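# Move a bottle from blue crate onto turning table

## Task

Lift a single bottle out of the blue crate and set it upright on the rotating table. The crate must stay upright on the trolley, and every bottle left in it must still stand. None of the bottles already turning on the table may tip over. At the end, neither gripper may be in contact with any bottle or with the crate.

## Robot and tools

Robot: two arms, left_arm and right_arm, each with six joints and a gripper. Every per-joint list, whether in a call or in a result, uses this order: waist, shoulder, elbow, wrist pitch, wrist yaw, wrist roll. Stated ranges in rad: waist -2.880 to 2.880, shoulder 0.000 to 3.142, elbow 0.000 to 3.019, wrist pitch -1.693 to 1.571, wrist yaw -1.571 to 1.571, wrist roll -2.094 to 2.094. A joint's true end can sit up to 0.085 rad away from its stated end.

Frame: positions are in metres in a single scene frame. The origin is at table-top height, halfway between the nominal arm bases. +x points forward over the table, +z points up, and left_arm sits on the +y side. These are arm names, not image sides. Orientation is given as end_effector_quat_wxyz. A gripper's fingers point along its own +z and close along its y. end_effector_position is the spot between the pads, about 1 cm short of the tips. At long reach the reported position can be somewhat wrong.

Row format (shared by execute_actions and move): one list of 14 numbers, each in [-1, 1], covering both arms even if only one moves. The order is left_arm's 6 joint values, then left opening, then right_arm's 6 joint values, then right opening. Joint values are scaled offsets. 1.0 equals 1.264 rad (waist), 1.32 (shoulder), 1.276 (elbow), 1.83 (wrist pitch), 6.358 (wrist yaw) and 7.625 (wrist roll). They are measured from the Joint targets that hold when the action or move begins, not from the previous row, so sending the same offset again moves the joint further. Opening is an absolute value: +1 fully open, -1 shut. Sending 0 as an opening is a real command, so repeat the current value to leave a gripper alone. Sending 0 for all of an arm's joints re-commands its existing targets.

execute_actions: actions is a list of actions. Each action is a table of at most 15 rows, and each row lasts one 1/30 s step. If a table is shorter, its final row fills the remaining steps of the 15. An empty list only returns state and images. cameras picks which images come back: omitted, null or ["all"] for all, [] for none. An unknown name voids the call. An action is rejected for both arms if it would push a joint more than 0.085 rad past its range. If the first action fails that check, or any action is malformed, the whole call is rejected.

move: target is a single row or a list of up to 15 rows that differ only in joint values. Every row is an offset from the same Joint targets. All joints travel in sync, so grippers trace curves. Nothing steers around obstacles or the other arm. speed in rad/s (0.01 to 2, default 0.5) caps the joint with the longest travel; give one number or one per target. blend in rad rounds the corners at intermediate targets. opening_speed (at least 0.2 per second on the -1..+1 scale) ramps the fingers; otherwise they are sent at the start. With blocking=false the result comes back early and the move keeps running; execute_actions and other moves are refused until you wait or stop. The move: line reports done, off_target (at rest but a joint is more than 0.035 rad off), moving, held or fault. It may add limits=held and the worst-lagging joint of each arm. Neither done nor off_target tells you anything about contact.

wait: seconds 0 to 10, arms keep their last command, and a running move carries on. stop: brakes a running move and needs some room to do so. zoom_image: camera (cam_high, cam_low, cam_left_wrist, cam_right_wrist) plus region [x0, y0, x1, y1] in pixels from the top-left corner, at most 504x504, taken from that camera's most recent image. Full images are 896x504. finished_scene: scene (the number being closed) and check (for each condition: what images and readings show, what they cannot, and how it might fail). The first call only records the check. A second call closes the scene for good.

Results: Joint positions and Joint velocities give one block per arm, with the pad gap in m appended (0.094 when fully open). Joint targets is the base for your next offsets. Tool commands shows the current opening commands. grip_measured uses the opening scale; on a firmly gripped part it reads a bit under the part's width. Joint torques use the same order, with positive meaning toward larger angles; numbers 3 and 4 wrap at ±28 N m and the readings are noisy and offset. Action calls also list joint positions at sampled steps, where HELD marks an arm whose row was partly held back. Other flags: "joint sent to its limit", "joint command not followed" (the clearance check altered targets; it does not keep the grippers apart), MOTOR HOT (85 °C) and OVER-TEMPERATURE FAULT (at 100 °C the arm goes limp for 30-60 s or longer).

Motion limits: each joint's target is kept within a fixed lead of its measured angle: 0.264, 0.32, 0.276, 0.33, 0.701 and 1.97 rad in joint order. Targets are also scaled back if they would put the gripper more than 110 mm from where it is. Large moves can therefore need several actions, and tiny ones may not start. If an arm gets dragged or blocked, command its targets back past its measured positions to stop it pressing.

Gripping: to hold lightly, command slightly below the grip_measured reading at first touch. About 0.11 below it gives full force, roughly 50-62 N per pad. To release, command well above the measured value.

Avoid: dropping the bottle, fast impacts, pressing hard into things, and the two arms striking each other, which can end the scene. Do not tip the crate, the bottles in it, or the bottles on the turning table, and do not knock anything out of the work area. Objects may get an occasional brief push or tug. Holding loads, long reaches and straining toward unreachable poses heat the motors.

Each tool is called by a JSON object that holds its "method" and its "body".

## Session

{"method": "execute_actions", "body": {"actions": []}}

Scene clock: 0.00 s.
left_arm: end_effector_position=(+0.7191, +0.4023, +0.1776) grip_measured=+1.000 end_effector_quat_wxyz=(+0.376, +0.095, +0.916, +0.099) | right_arm: end_effector_position=(+0.2268, +0.2610, +0.3170) grip_measured=+1.000 end_effector_quat_wxyz=(+0.455, -0.512, +0.620, +0.384)
Joint names: [waist, shoulder, elbow, wrist pitch, wrist yaw, wrist roll]
Joint positions: left_arm=[0.065 1.933 1.637 -0.478 -0.065 0.296 0.094] | right_arm=[1.013 1.194 0.882 -0.003 -0.343 -0.099 0.094]
Joint velocities: left_arm=[-0.005 -0.015 -0.002 -0.002 -0.066 -0.022 0] | right_arm=[0.005 -0.005 0.017 -0.002 0.007 -0.007 0]
Joint torques (N m): no reading
Motor temperatures (°C): left_arm=[39 30 36 25 33 31 34] | right_arm=[34 31 30 36 26 37 34]
Heat: left arm: hottest waist 39 °C; right arm: hottest wrist roll 37 °C.
Joint targets: left_arm=[0.065 1.926 1.669 -0.473 -0.065 0.296] | right_arm=[1.013 1.192 0.913 0.002 -0.343 -0.099]
Tool commands: left_gripper/opening=+1.0 right_gripper/opening=+1.0

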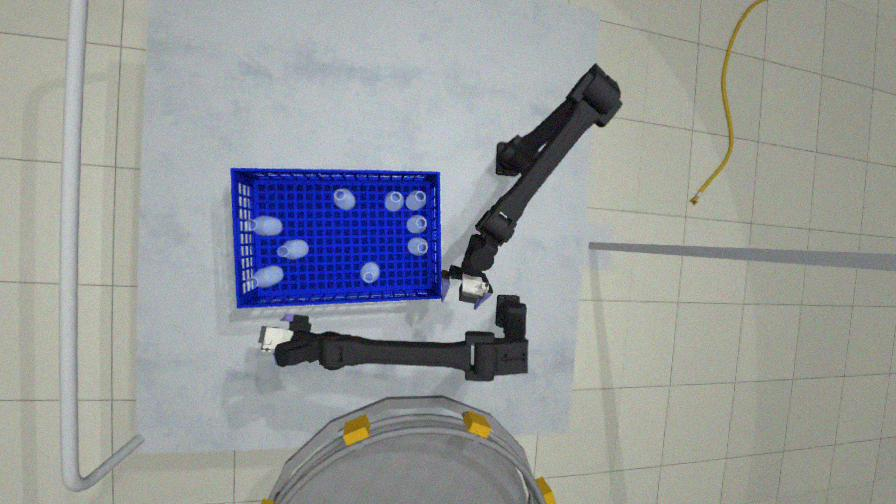

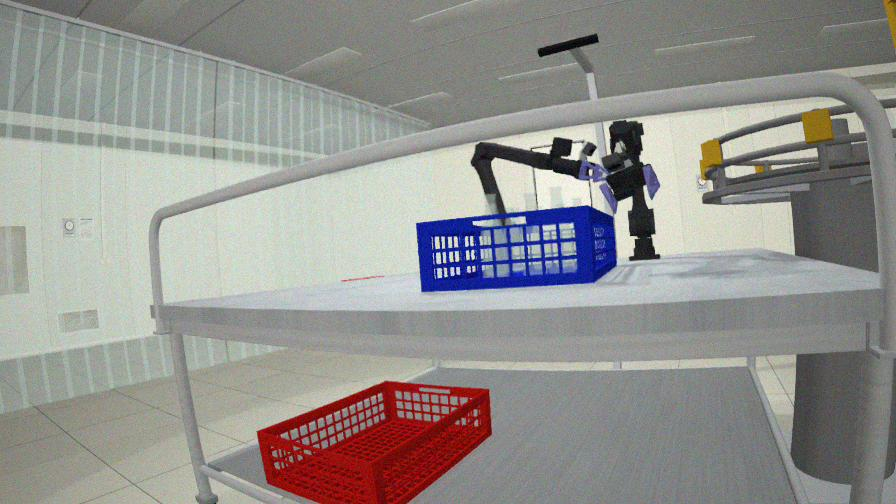

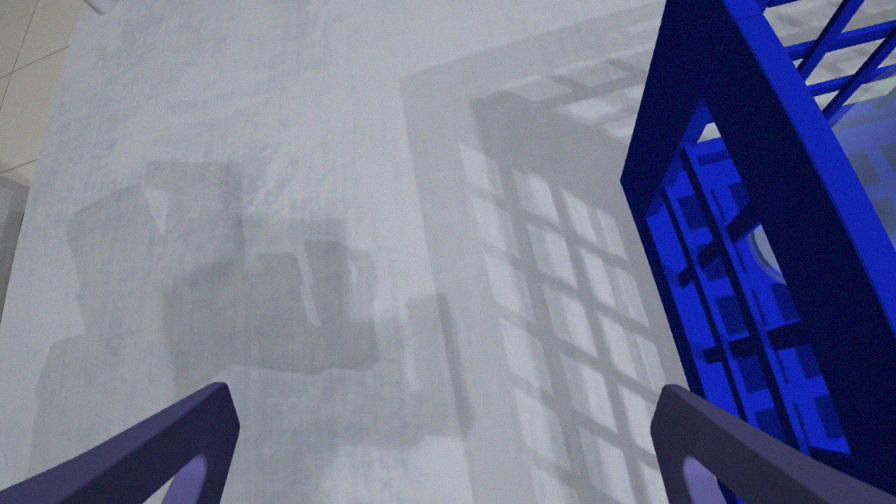

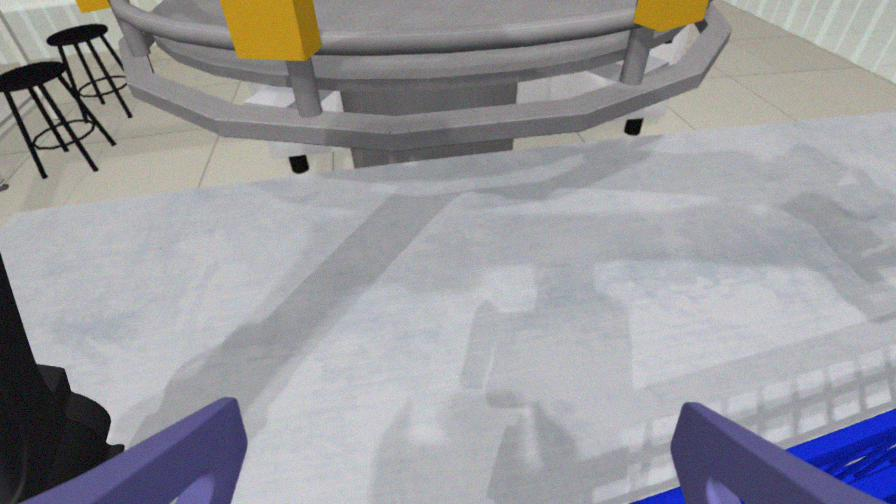

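{"method": "zoom_image", "body": {"camera": "cam_high", "region": [220, 150, 620, 375]}}

{"method": "zoom_image", "body": {"camera": "cam_high", "region": [230, 370, 590, 504]}}

{"method": "zoom_image", "body": {"camera": "cam_low", "region": [396, 100, 896, 381]}}

Scaled by 1.260 from the camera's 896x504 image, which has a finer 1280x720 frame.

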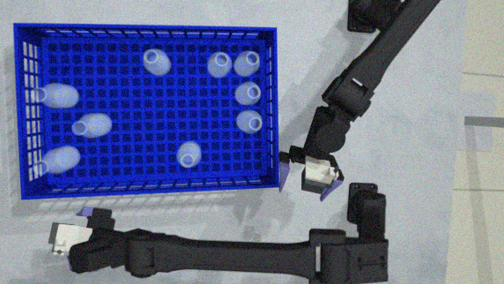

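Scaled by 1.400 from the camera's 896x504 image, which has a finer 1280x720 frame.

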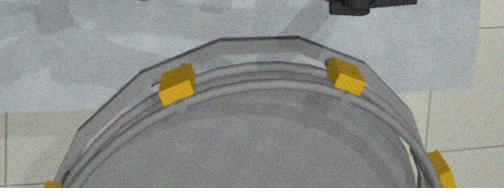

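Scaled by 1.008 from the camera's 896x504 image, which has a finer 1280x720 frame.

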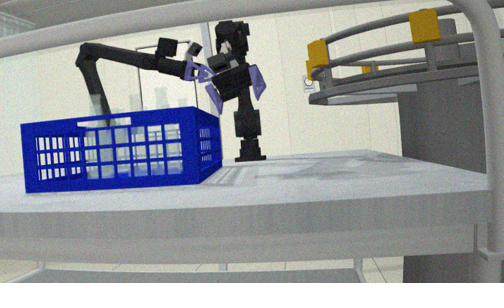

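{"method": "zoom_image", "body": {"camera": "cam_high", "region": [230, 270, 380, 380]}}

{"method": "zoom_image", "body": {"camera": "cam_high", "region": [400, 230, 550, 340]}}

{"method": "zoom_image", "body": {"camera": "cam_high", "region": [225, 160, 450, 315]}}

Scaled by 3.360 from the camera's 896x504 image, which has a finer 1280x720 frame.

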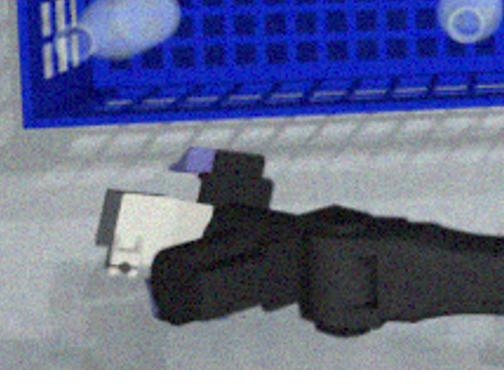

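Scaled by 3.360 from the camera's 896x504 image, which has a finer 1280x720 frame.

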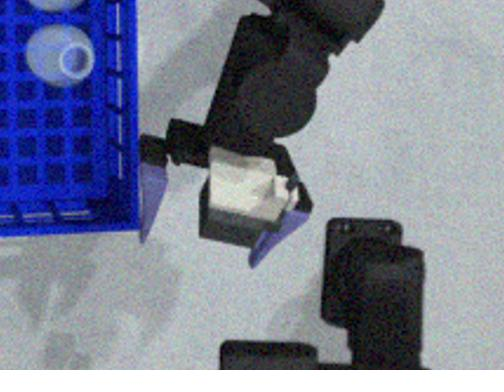

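Scaled by 2.240 from the camera's 896x504 image, which has a finer 1280x720 frame.

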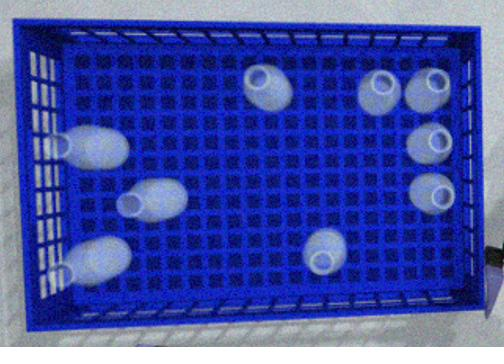

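{"method": "zoom_image", "body": {"camera": "cam_right_wrist", "region": [80, 0, 440, 200]}}

{"method": "zoom_image", "body": {"camera": "cam_right_wrist", "region": [400, 0, 760, 200]}}

{"method": "zoom_image", "body": {"camera": "cam_low", "region": [676, 60, 896, 260]}}

Scaled by 1.400 from the camera's 896x504 image, which has a finer 1280x720 frame.

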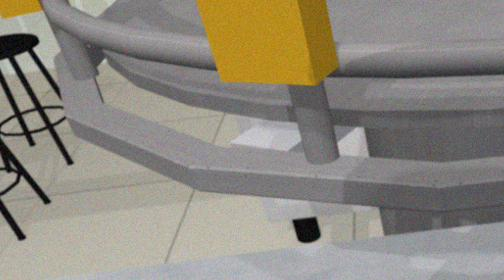

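Scaled by 1.400 from the camera's 896x504 image, which has a finer 1280x720 frame.

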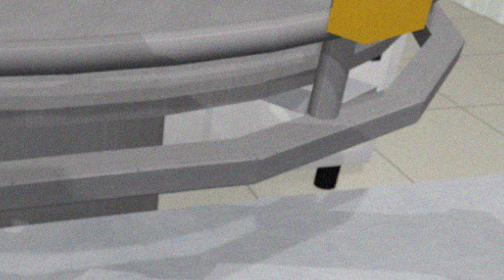

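Scaled by 2.291 from the camera's 896x504 image, which has a finer 1280x720 frame.

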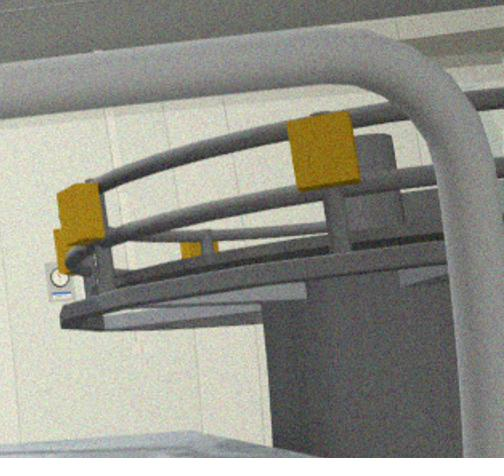

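{"method": "move", "body": {"target": [[0, -0.55, -0.054, -0.2333, 0.0102, -0.0388, 1, 0, -0.6, -0.01, 0, 0.054, 0.013, 1], [0.58, -0.55, -0.054, -0.2333, 0.0102, -0.0388, 1, -0.801, -0.6, -0.01, 0, 0.054, 0.013, 1]], "speed": 0.8, "blend": 0.1}}

Scene clock: 46.10 s.
left_arm: end_effector_position=(+0.3225, +0.7134, +0.5344) grip_measured=+1.000 end_effector_quat_wxyz=(+0.467, -0.330, +0.796, +0.200) | right_arm: end_effector_position=(+0.2560, -0.2182, +0.6320) grip_measured=+1.000 end_effector_quat_wxyz=(+0.856, -0.013, +0.517, +0.008)
Joint names: [waist, shoulder, elbow, wrist pitch, wrist yaw, wrist roll]
Joint positions: left_arm=[0.798 1.201 1.592 -0.896 -0.003 0.01 0.094] | right_arm=[0.015 0.394 0.882 -0.003 0 -0.015 0.094]
Joint velocities: left_arm=[-0.005 0.005 -0.002 -0.002 0.007 -0.022 0] | right_arm=[-0.005 0.005 -0.007 0.002 -0.081 0.022 0]
Joint torques (N m): left_arm=[-1.85 -9 9.02 1.65 0.11 -0.21] | right_arm=[-1.73 3.14 11.33 1.57 -0.13 0.29]
Motor temperatures (°C): left_arm=[38 34 47 25 32 29 32] | right_arm=[33 32 43 36 26 35 31]
Heat: left arm: hottest elbow 47 °C; right arm: hottest elbow 43 °C.
Joint targets: left_arm=[0.798 1.200 1.600 -0.900 0.000 0.000] | right_arm=[0.001 0.400 0.901 0.002 0.001 0.000]
move: done

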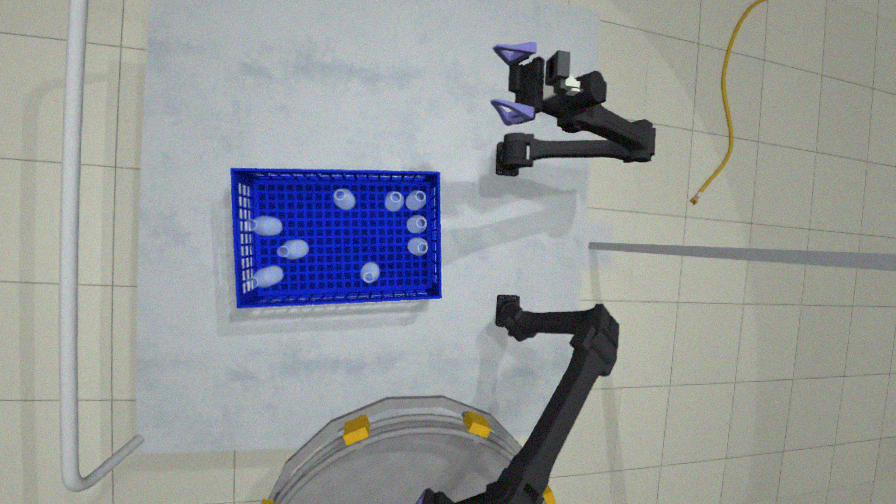

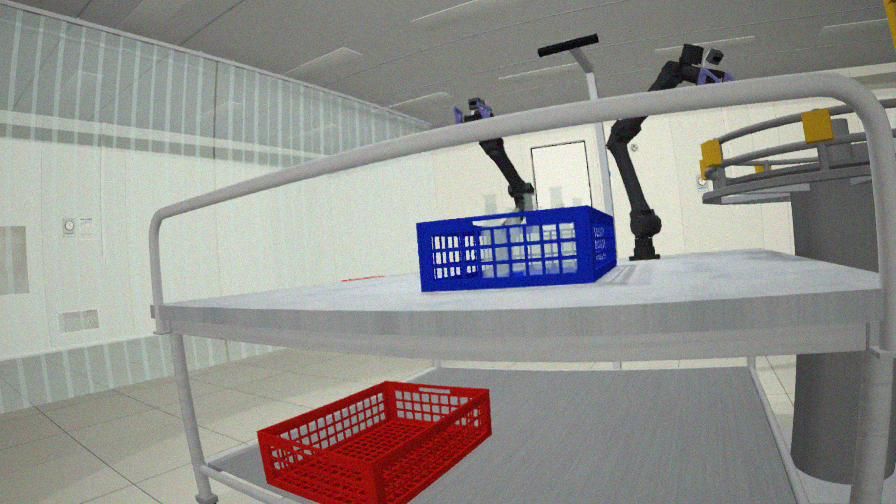

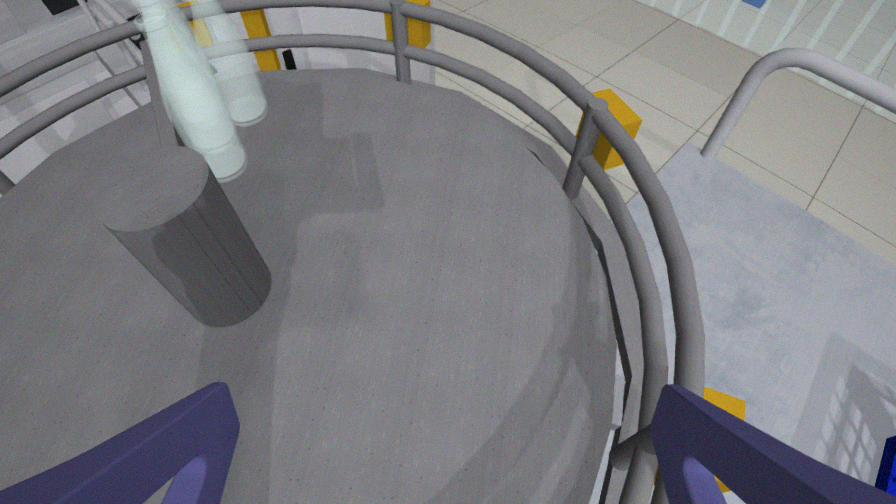

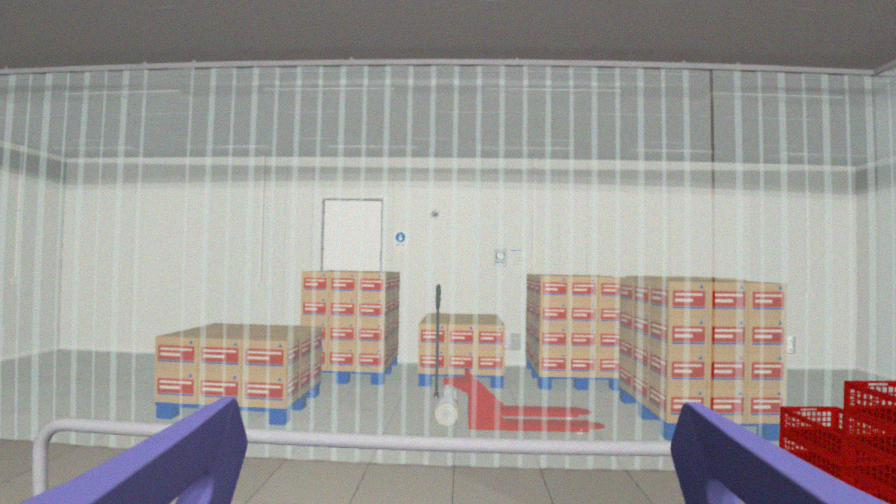

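{"method": "wait", "body": {"seconds": 0, "cameras": ["cam_left_wrist", "cam_high"]}}

{"method": "wait", "body": {"seconds": 1, "cameras": ["cam_left_wrist"]}}

Scene clock: 88.33 s.
left_arm: end_effector_position=(+0.3225, +0.7134, +0.5344) grip_measured=+1.000 end_effector_quat_wxyz=(+0.467, -0.330, +0.796, +0.200) | right_arm: end_effector_position=(+0.2560, -0.2182, +0.6320) grip_measured=+1.000 end_effector_quat_wxyz=(+0.856, -0.013, +0.517, +0.008)
Joint names: [waist, shoulder, elbow, wrist pitch, wrist yaw, wrist roll]
Joint positions: left_arm=[0.798 1.201 1.592 -0.896 -0.003 0.01 0.094] | right_arm=[0.015 0.394 0.882 -0.003 0 -0.015 0.094]
Joint velocities: left_arm=[-0.005 -0.005 0.012 0.002 -0.022 -0.022 0] | right_arm=[-0.015 0.015 -0.017 -0.007 -0.007 0.022 0]
Joint torques (N m): left_arm=[-1.61 -9 9.16 1.57 0.09 -0.22] | right_arm=[-1.73 3.08 11.33 1.57 -0.13 0.29]
Motor temperatures (°C): left_arm=[38 33 48 25 31 28 31] | right_arm=[32 30 45 35 26 33 30]
Heat: left arm: hottest elbow 48 °C; right arm: hottest elbow 45 °C.
Joint targets: left_arm=[0.798 1.200 1.600 -0.900 0.000 0.000] | right_arm=[0.001 0.400 0.901 0.002 0.001 0.000]
Tool commands: left_gripper/opening=+1.0 right_gripper/opening=+1.0
Images, in order (width x height): cam_high 896x504, cam_left_wrist 896x504.

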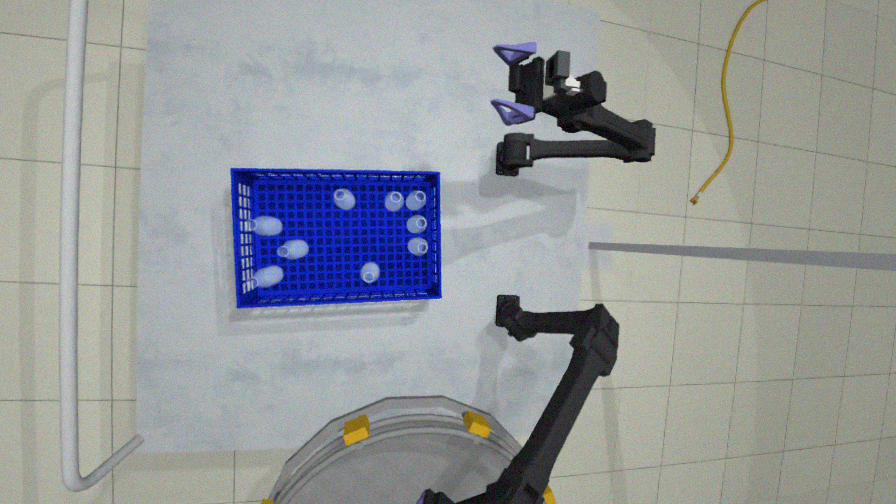

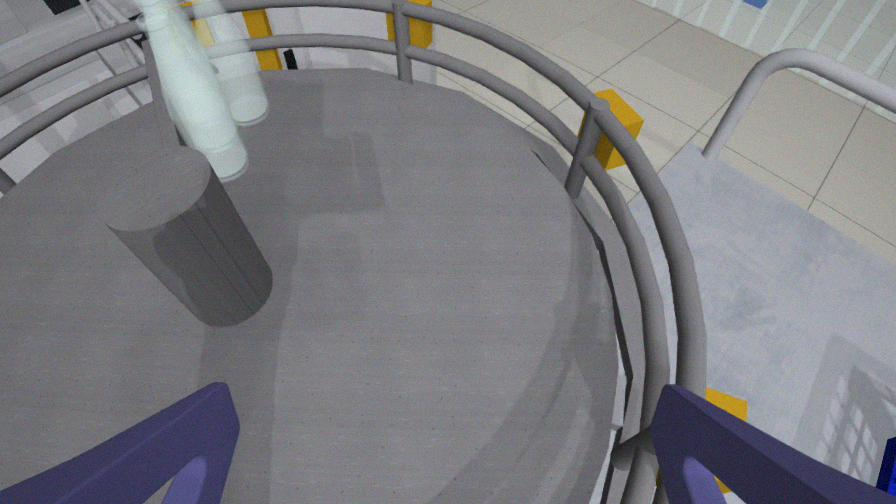

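Scene clock: 89.33 s.
left_arm: end_effector_position=(+0.3225, +0.7134, +0.5344) grip_measured=+1.000 end_effector_quat_wxyz=(+0.467, -0.330, +0.796, +0.200) | right_arm: end_effector_position=(+0.2560, -0.2182, +0.6320) grip_measured=+1.000 end_effector_quat_wxyz=(+0.856, -0.013, +0.517, +0.008)
Joint names: [waist, shoulder, elbow, wrist pitch, wrist yaw, wrist roll]
Joint positions: left_arm=[0.798 1.201 1.592 -0.896 -0.003 0.01 0.094] | right_arm=[0.015 0.394 0.882 -0.003 0 -0.015 0.094]
Joint velocities: left_arm=[0.005 0.005 -0.012 -0.002 -0.022 0.007 0] | right_arm=[-0.015 0.005 -0.002 0.017 -0.022 0.007 0]
Joint torques (N m): left_arm=[-1.32 -8.82 9.14 1.69 0.12 -0.21] | right_arm=[-1.73 3.14 11.33 1.57 -0.14 0.29]
Motor temperatures (°C): left_arm=[38 32 48 25 30 28 31] | right_arm=[32 30 45 35 26 33 30]
Heat: left arm: hottest elbow 48 °C; right arm: hottest elbow 45 °C.
Joint targets: left_arm=[0.798 1.200 1.600 -0.900 0.000 0.000] | right_arm=[0.001 0.400 0.901 0.002 0.001 0.000]
Tool commands: left_gripper/opening=+1.0 right_gripper/opening=+1.0
wait: 1.00 s; at rest by 0.17 s
Images, in order (width x height): cam_left_wrist 896x504.

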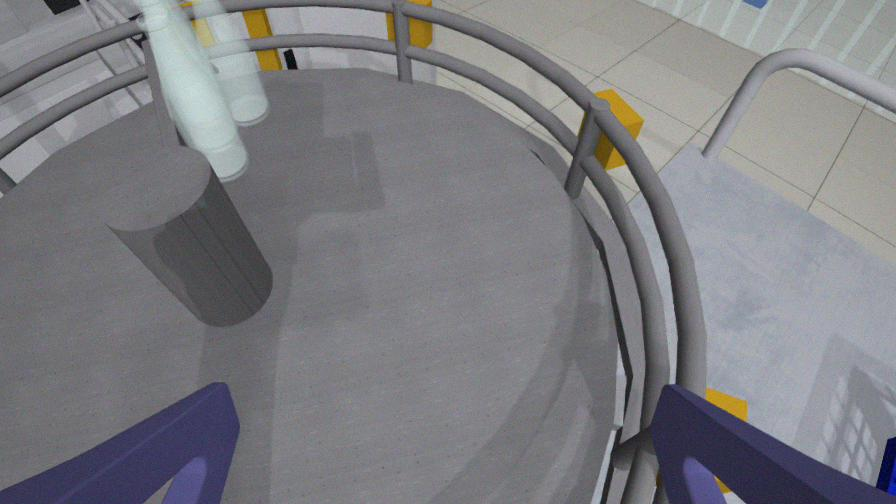

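{"method": "zoom_image", "body": {"camera": "cam_high", "region": [470, 20, 670, 190]}}

{"method": "zoom_image", "body": {"camera": "cam_high", "region": [400, 280, 650, 504]}}

This scene's latest camera images include none from cam_high. They are from: cam_left_wrist. cam_high's image comes with the result of a call that names it in "cameras".

This scene's latest camera images include none from cam_high. They are from: cam_left_wrist. cam_high's image comes with the result of a call that names it in "cameras".

{"method": "move", "body": {"target": [0, 0, 0, -0.273, 0, 0, 1, 0, 0, 0, -0.273, 0, 0, 1], "speed": 1.0}}

{"method": "zoom_image", "body": {"camera": "cam_high", "region": [470, 20, 670, 190]}}

{"method": "zoom_image", "body": {"camera": "cam_high", "region": [400, 280, 650, 504]}}

Scene clock: 109.43 s.
left_arm: end_effector_position=(+0.2643, +0.6540, +0.4461) grip_measured=+1.000 end_effector_quat_wxyz=(+0.257, -0.368, +0.887, +0.111) | right_arm: end_effector_position=(+0.2841, -0.2172, +0.5162) grip_measured=+1.000 end_effector_quat_wxyz=(+0.705, -0.018, +0.709, +0.007)
Joint names: [waist, shoulder, elbow, wrist pitch, wrist yaw, wrist roll]
Joint positions: left_arm=[0.798 1.201 1.592 -1.394 -0.003 0.01 0.094] | right_arm=[0.015 0.394 0.882 -0.493 0 -0.015 0.094]
Joint velocities: left_arm=[-0.005 -0.005 0.002 -0.002 0.007 0.007 0] | right_arm=[-0.015 -0.015 -0.007 0.002 0.022 0.007 0]
Joint torques (N m): left_arm=[-1.96 -8.18 8.72 1.14 0.1 -0.18] | right_arm=[-1.79 2.78 11.67 1.52 -0.13 0.29]
Motor temperatures (°C): left_arm=[38 32 48 24 30 28 30] | right_arm=[32 30 46 35 25 32 29]
Heat: left arm: hottest elbow 48 °C; right arm: hottest elbow 46 °C.
Joint targets: left_arm=[0.798 1.200 1.600 -1.400 0.000 0.000] | right_arm=[0.001 0.400 0.901 -0.498 0.001 0.000]
move: done

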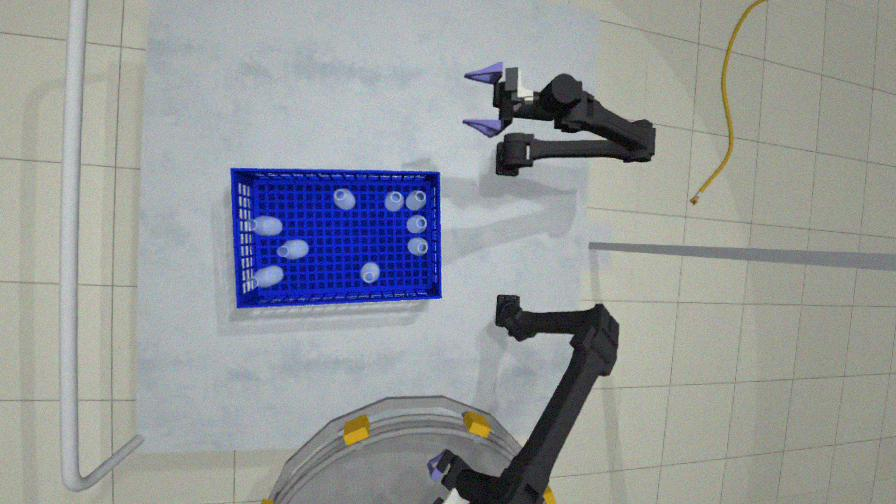

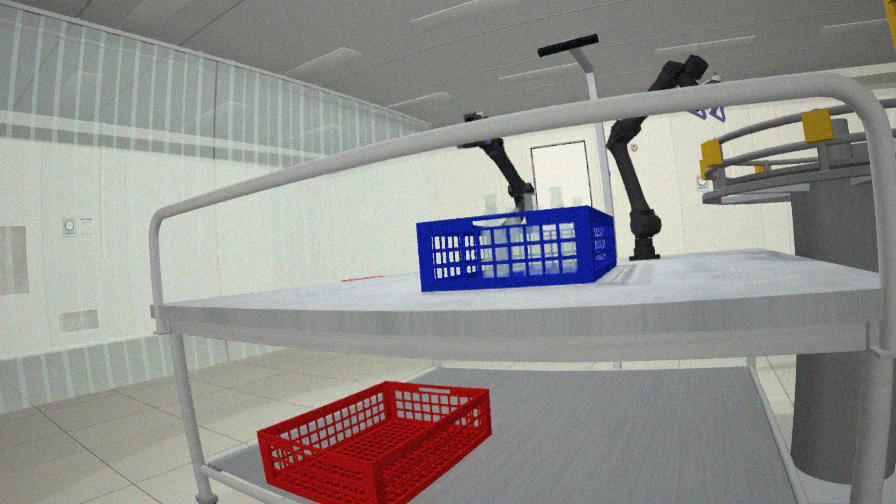

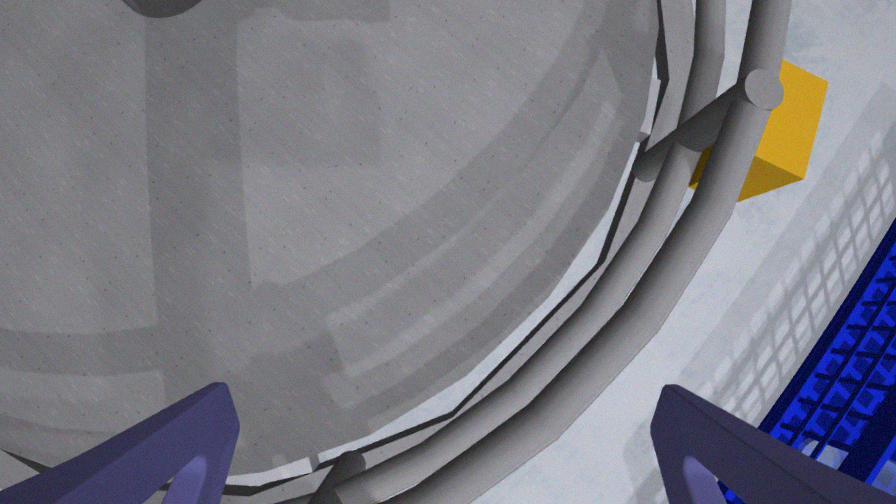

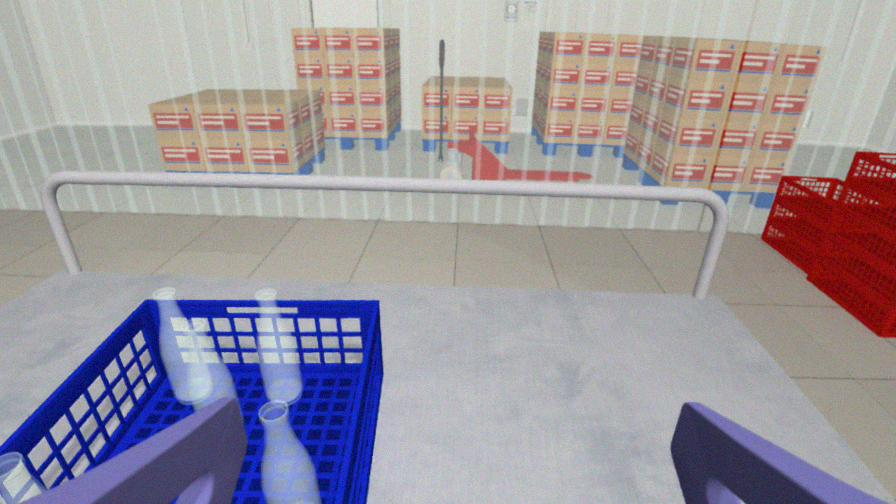

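Scaled by 2.520 from the camera's 896x504 image, which has a finer 1280x720 frame.

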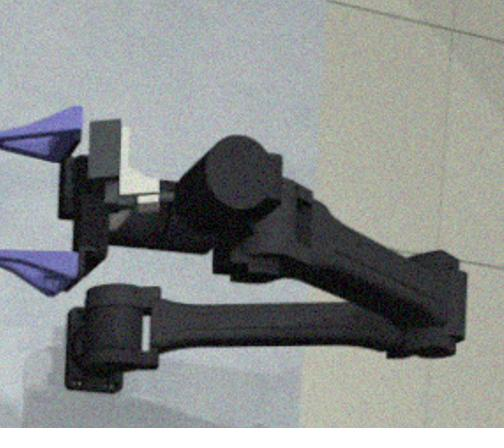

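Scaled by 2.016 from the camera's 896x504 image, which has a finer 1280x720 frame.

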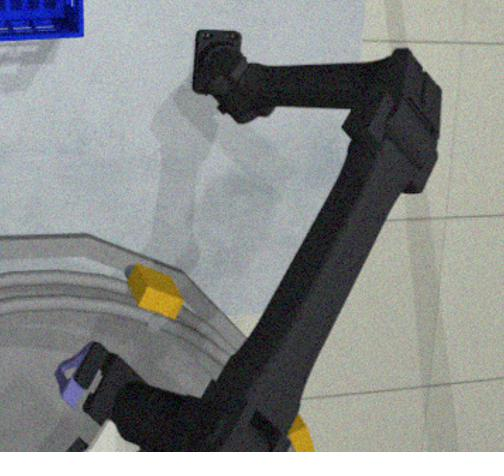

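{"method": "move", "body": {"target": [0, 0, 0.3135, 0, 0, 0, 1, 0, 0, 0.3135, 0, 0, 0, 1], "speed": 1.0, "cameras": ["cam_left_wrist", "cam_right_wrist"]}}

{"method": "move", "body": {"target": [0, -0.303, 0, 0, 0, 0, 1, 0, 0.303, 0, 0, 0, 0, 1], "speed": 1.0, "cameras": ["cam_left_wrist", "cam_right_wrist", "cam_high"]}}

Scene clock: 145.23 s.
left_arm: end_effector_position=(+0.2548, +0.6443, +0.6286) grip_measured=+1.000 end_effector_quat_wxyz=(+0.417, -0.342, +0.823, +0.179) | right_arm: end_effector_position=(+0.1733, -0.2210, +0.7236) grip_measured=+1.000 end_effector_quat_wxyz=(+0.827, -0.014, +0.561, +0.008)
Joint names: [waist, shoulder, elbow, wrist pitch, wrist yaw, wrist roll]
Joint positions: left_arm=[0.798 1.197 1.967 -1.399 -0.003 0.01 0.094] | right_arm=[0.015 0.394 1.273 -0.501 0 -0.015 0.094]
Joint velocities: left_arm=[0.015 -0.005 -0.017 0.002 -0.007 -0.007 0] | right_arm=[0.005 0.005 -0.002 -0.002 -0.037 0.007 0]
Joint torques (N m): left_arm=[-1.79 -6.12 9.11 1.87 0.07 -0.22] | right_arm=[-1.73 5.07 9.92 1.55 -0.14 0.29]
Motor temperatures (°C): left_arm=[37 31 49 24 29 27 29] | right_arm=[32 30 47 34 25 31 28]
Heat: left arm: hottest elbow 49 °C; right arm: hottest elbow 47 °C.
Joint targets: left_arm=[0.798 1.200 2.000 -1.400 0.000 0.000] | right_arm=[0.001 0.400 1.301 -0.498 0.001 0.000]
move: done
Images, in order (width x height): cam_left_wrist 896x504, cam_right_wrist 896x504.

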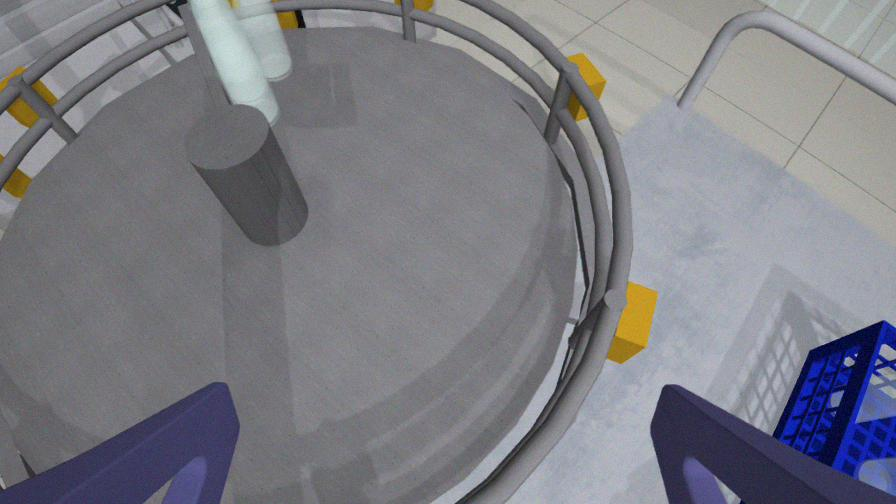

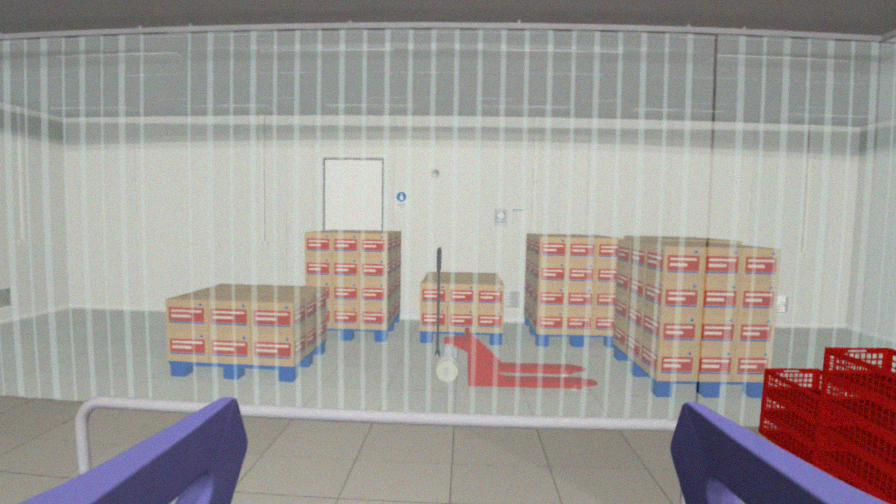

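Scene clock: 147.07 s.
left_arm: end_effector_position=(+0.0948, +0.4810, +0.7531) grip_measured=+1.000 end_effector_quat_wxyz=(+0.578, -0.299, +0.718, +0.247) | right_arm: end_effector_position=(+0.3937, -0.2134, +0.6175) grip_measured=+1.000 end_effector_quat_wxyz=(+0.698, -0.018, +0.716, +0.007)
Joint names: [waist, shoulder, elbow, wrist pitch, wrist yaw, wrist roll]
Joint positions: left_arm=[0.798 0.805 1.993 -1.4 -0.003 0.01 0.094] | right_arm=[0.015 0.797 1.272 -0.501 0 -0.015 0.094]
Joint velocities: left_arm=[-0.005 -0.005 -0.012 -0.007 0.007 0.007 0] | right_arm=[-0.005 -0.015 0.002 0.002 0.037 0.022 0]
Joint torques (N m): left_arm=[-2.14 1.73 4.82 1.78 0.1 -0.22] | right_arm=[-1.73 -1.03 12.53 1.77 -0.13 0.29]
Motor temperatures (°C): left_arm=[37 31 48 24 29 27 29] | right_arm=[32 30 47 34 25 31 28]
Heat: left arm: hottest elbow 48 °C; right arm: hottest elbow 47 °C.
Joint targets: left_arm=[0.798 0.800 2.000 -1.400 0.000 0.000] | right_arm=[0.001 0.800 1.301 -0.498 0.001 0.000]
move: done
Images, in order (width x height): cam_high 896x504, cam_left_wrist 896x504, cam_right_wrist 896x504.

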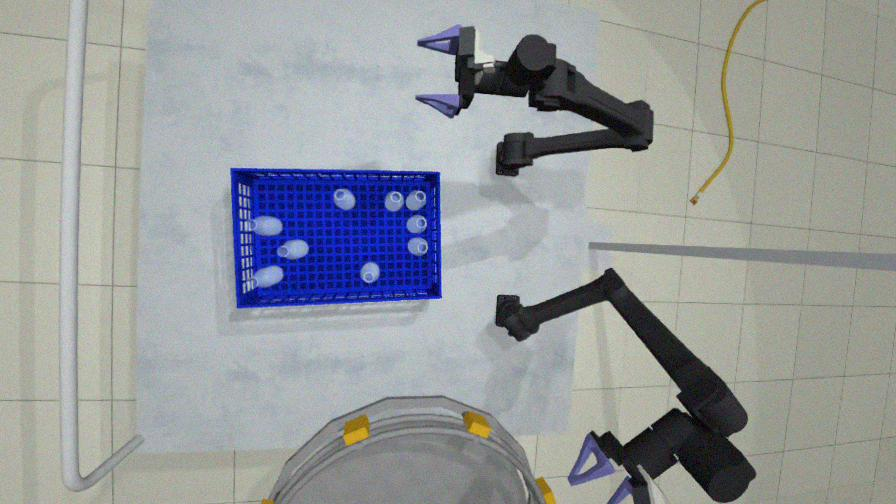

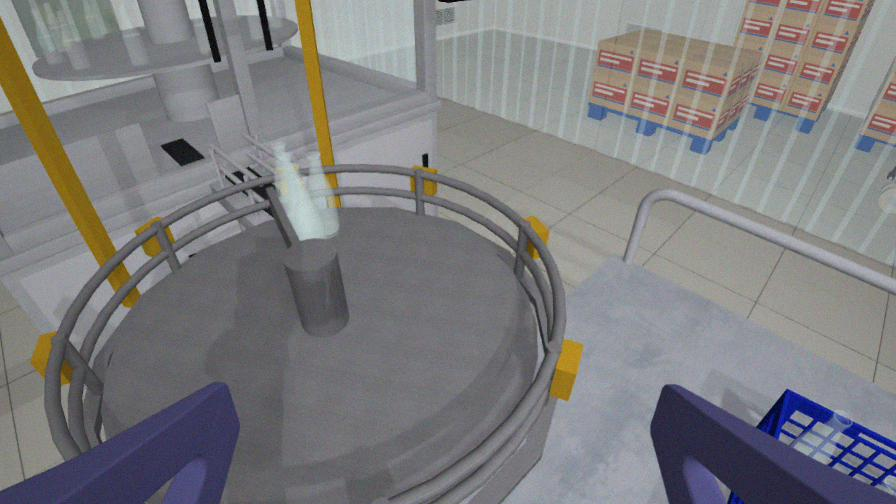

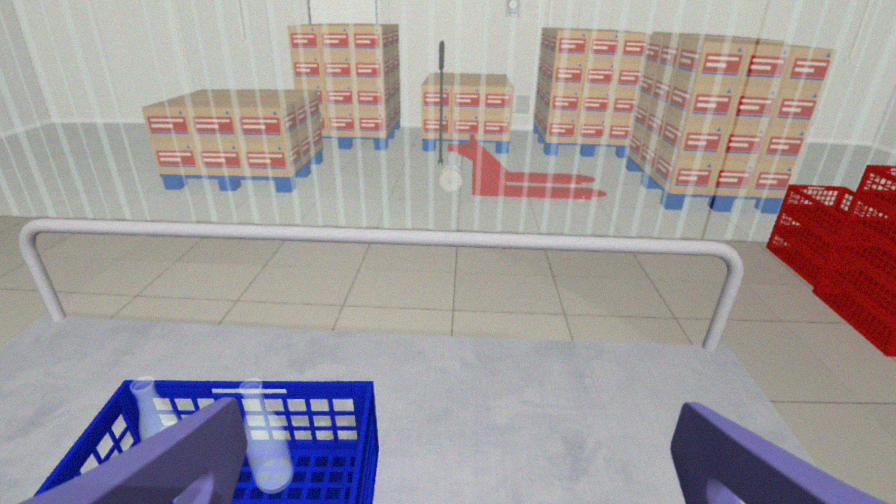

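{"method": "zoom_image", "body": {"camera": "cam_right_wrist", "region": [40, 360, 400, 504]}}

{"method": "zoom_image", "body": {"camera": "cam_left_wrist", "region": [230, 130, 390, 360]}}

{"method": "zoom_image", "body": {"camera": "cam_left_wrist", "region": [440, 200, 896, 456]}}

Scaled by 1.400 from the camera's 896x504 image, which has a finer 1280x720 frame.

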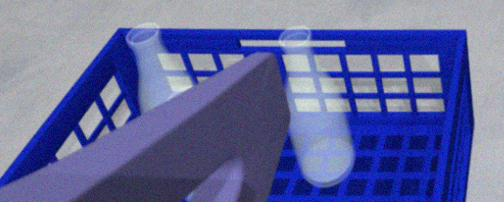

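Scaled by 2.191 from the camera's 896x504 image, which has a finer 1280x720 frame.

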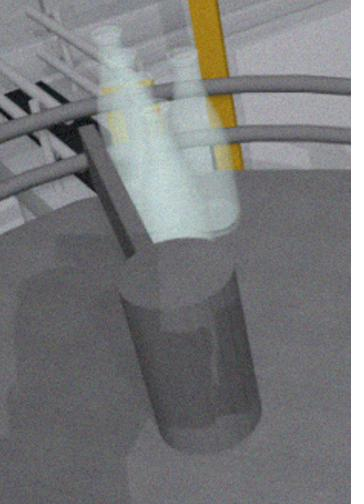

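Scaled by 1.105 from the camera's 896x504 image, which has a finer 1280x720 frame.

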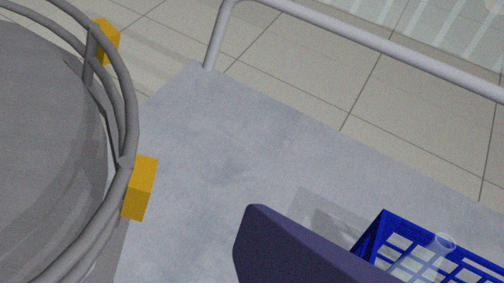

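{"method": "move", "body": {"target": [-0.828, 0.346, -0.4057, 0.2045, 0, 0, 1, 0, -0.303, 0.4694, -0.5475, 0, 0, 1], "speed": 1.0, "cameras": ["cam_high", "cam_left_wrist", "cam_low"]}}

Scene clock: 198.20 s.
left_arm: end_effector_position=(+0.4558, +0.2137, +0.4032) grip_measured=+1.000 end_effector_quat_wxyz=(+0.353, +0.124, +0.926, -0.044) | right_arm: end_effector_position=(-0.0319, -0.2281, +0.7217) grip_measured=+1.000 end_effector_quat_wxyz=(+0.713, -0.017, +0.701, +0.007)
Joint names: [waist, shoulder, elbow, wrist pitch, wrist yaw, wrist roll]
Joint positions: left_arm=[-0.254 1.268 1.465 -1.041 0 0.01 0.094] | right_arm=[0.015 0.387 1.899 -1.495 0 -0.015 0.094]
Joint velocities: left_arm=[-0.015 -0.005 0.007 0.007 0.007 0.051 0] | right_arm=[-0.015 0.005 0.017 0.012 -0.007 -0.066 0]
Joint torques (N m): left_arm=[-1.2 -10.93 9.73 2.17 0 -0.23] | right_arm=[-1.73 10.17 2.63 1.5 -0.13 0.29]
Motor temperatures (°C): left_arm=[37 31 43 24 28 26 28] | right_arm=[31 29 44 34 25 30 27]
Heat: left arm: hottest elbow 43 °C; right arm: hottest elbow 44 °C.
Joint targets: left_arm=[-0.248 1.257 1.482 -1.026 0.000 0.000] | right_arm=[0.001 0.400 1.899 -1.500 0.001 0.000]
move: done
Images, in order (width x height): cam_high 896x504, cam_low 896x504, cam_left_wrist 896x504.

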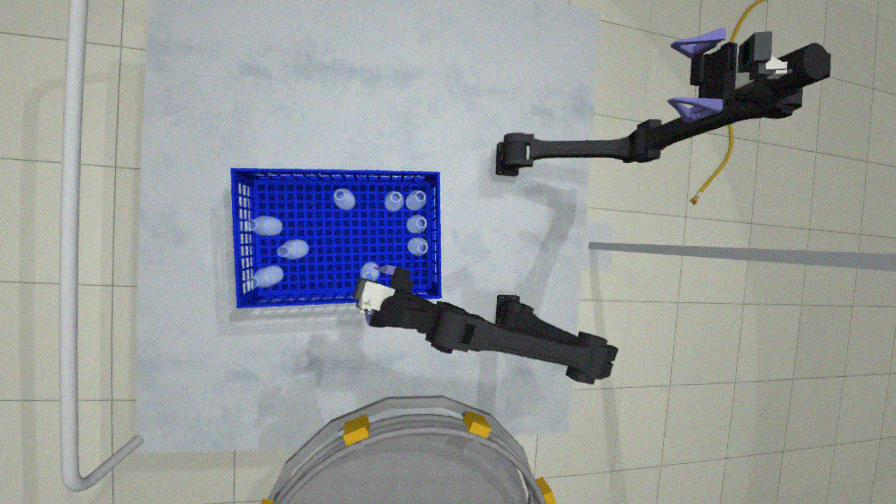

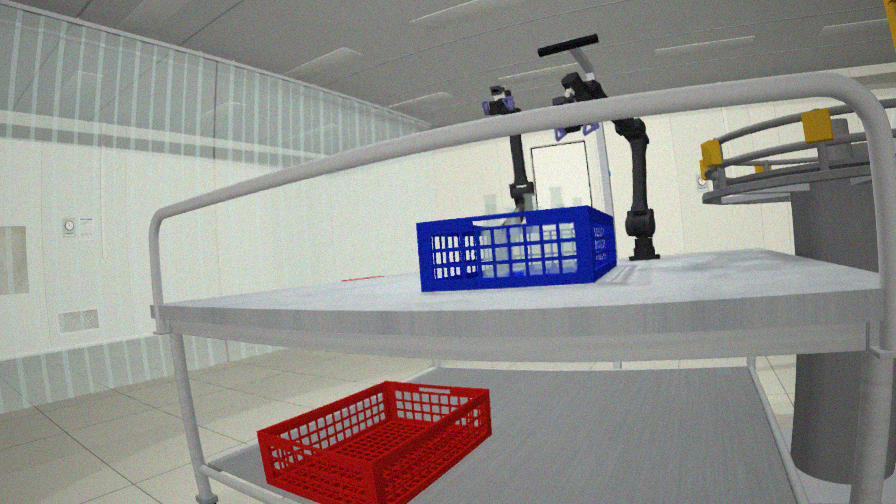

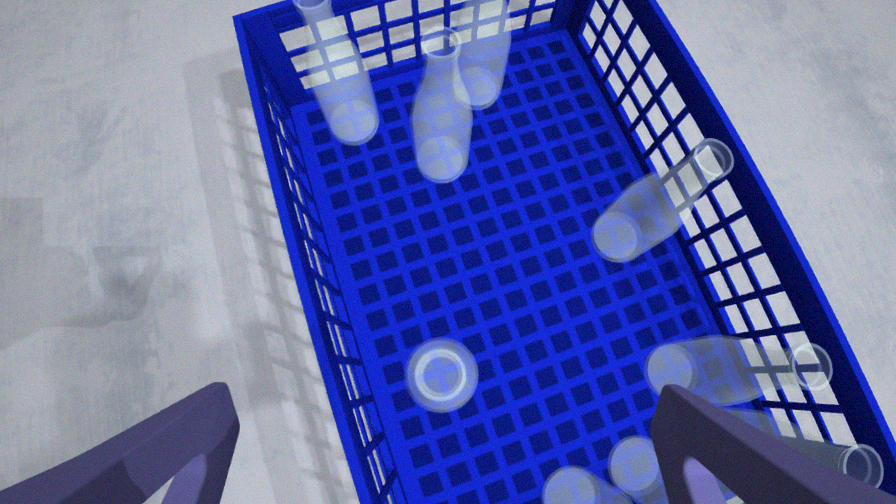

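{"method": "zoom_image", "body": {"camera": "cam_left_wrist", "region": [280, 0, 560, 200]}}

{"method": "zoom_image", "body": {"camera": "cam_left_wrist", "region": [340, 300, 540, 460]}}

{"method": "zoom_image", "body": {"camera": "cam_low", "region": [400, 160, 640, 300]}}

Scaled by 1.800 from the camera's 896x504 image, which has a finer 1280x720 frame.

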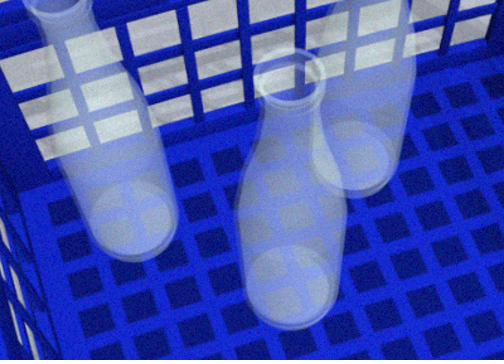

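Scaled by 2.520 from the camera's 896x504 image, which has a finer 1280x720 frame.

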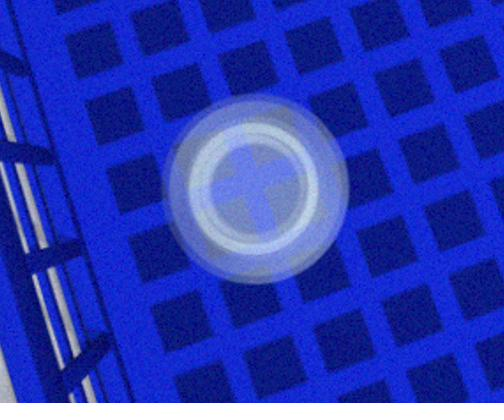

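Scaled by 2.100 from the camera's 896x504 image, which has a finer 1280x720 frame.

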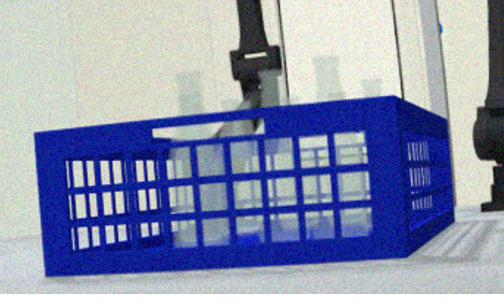

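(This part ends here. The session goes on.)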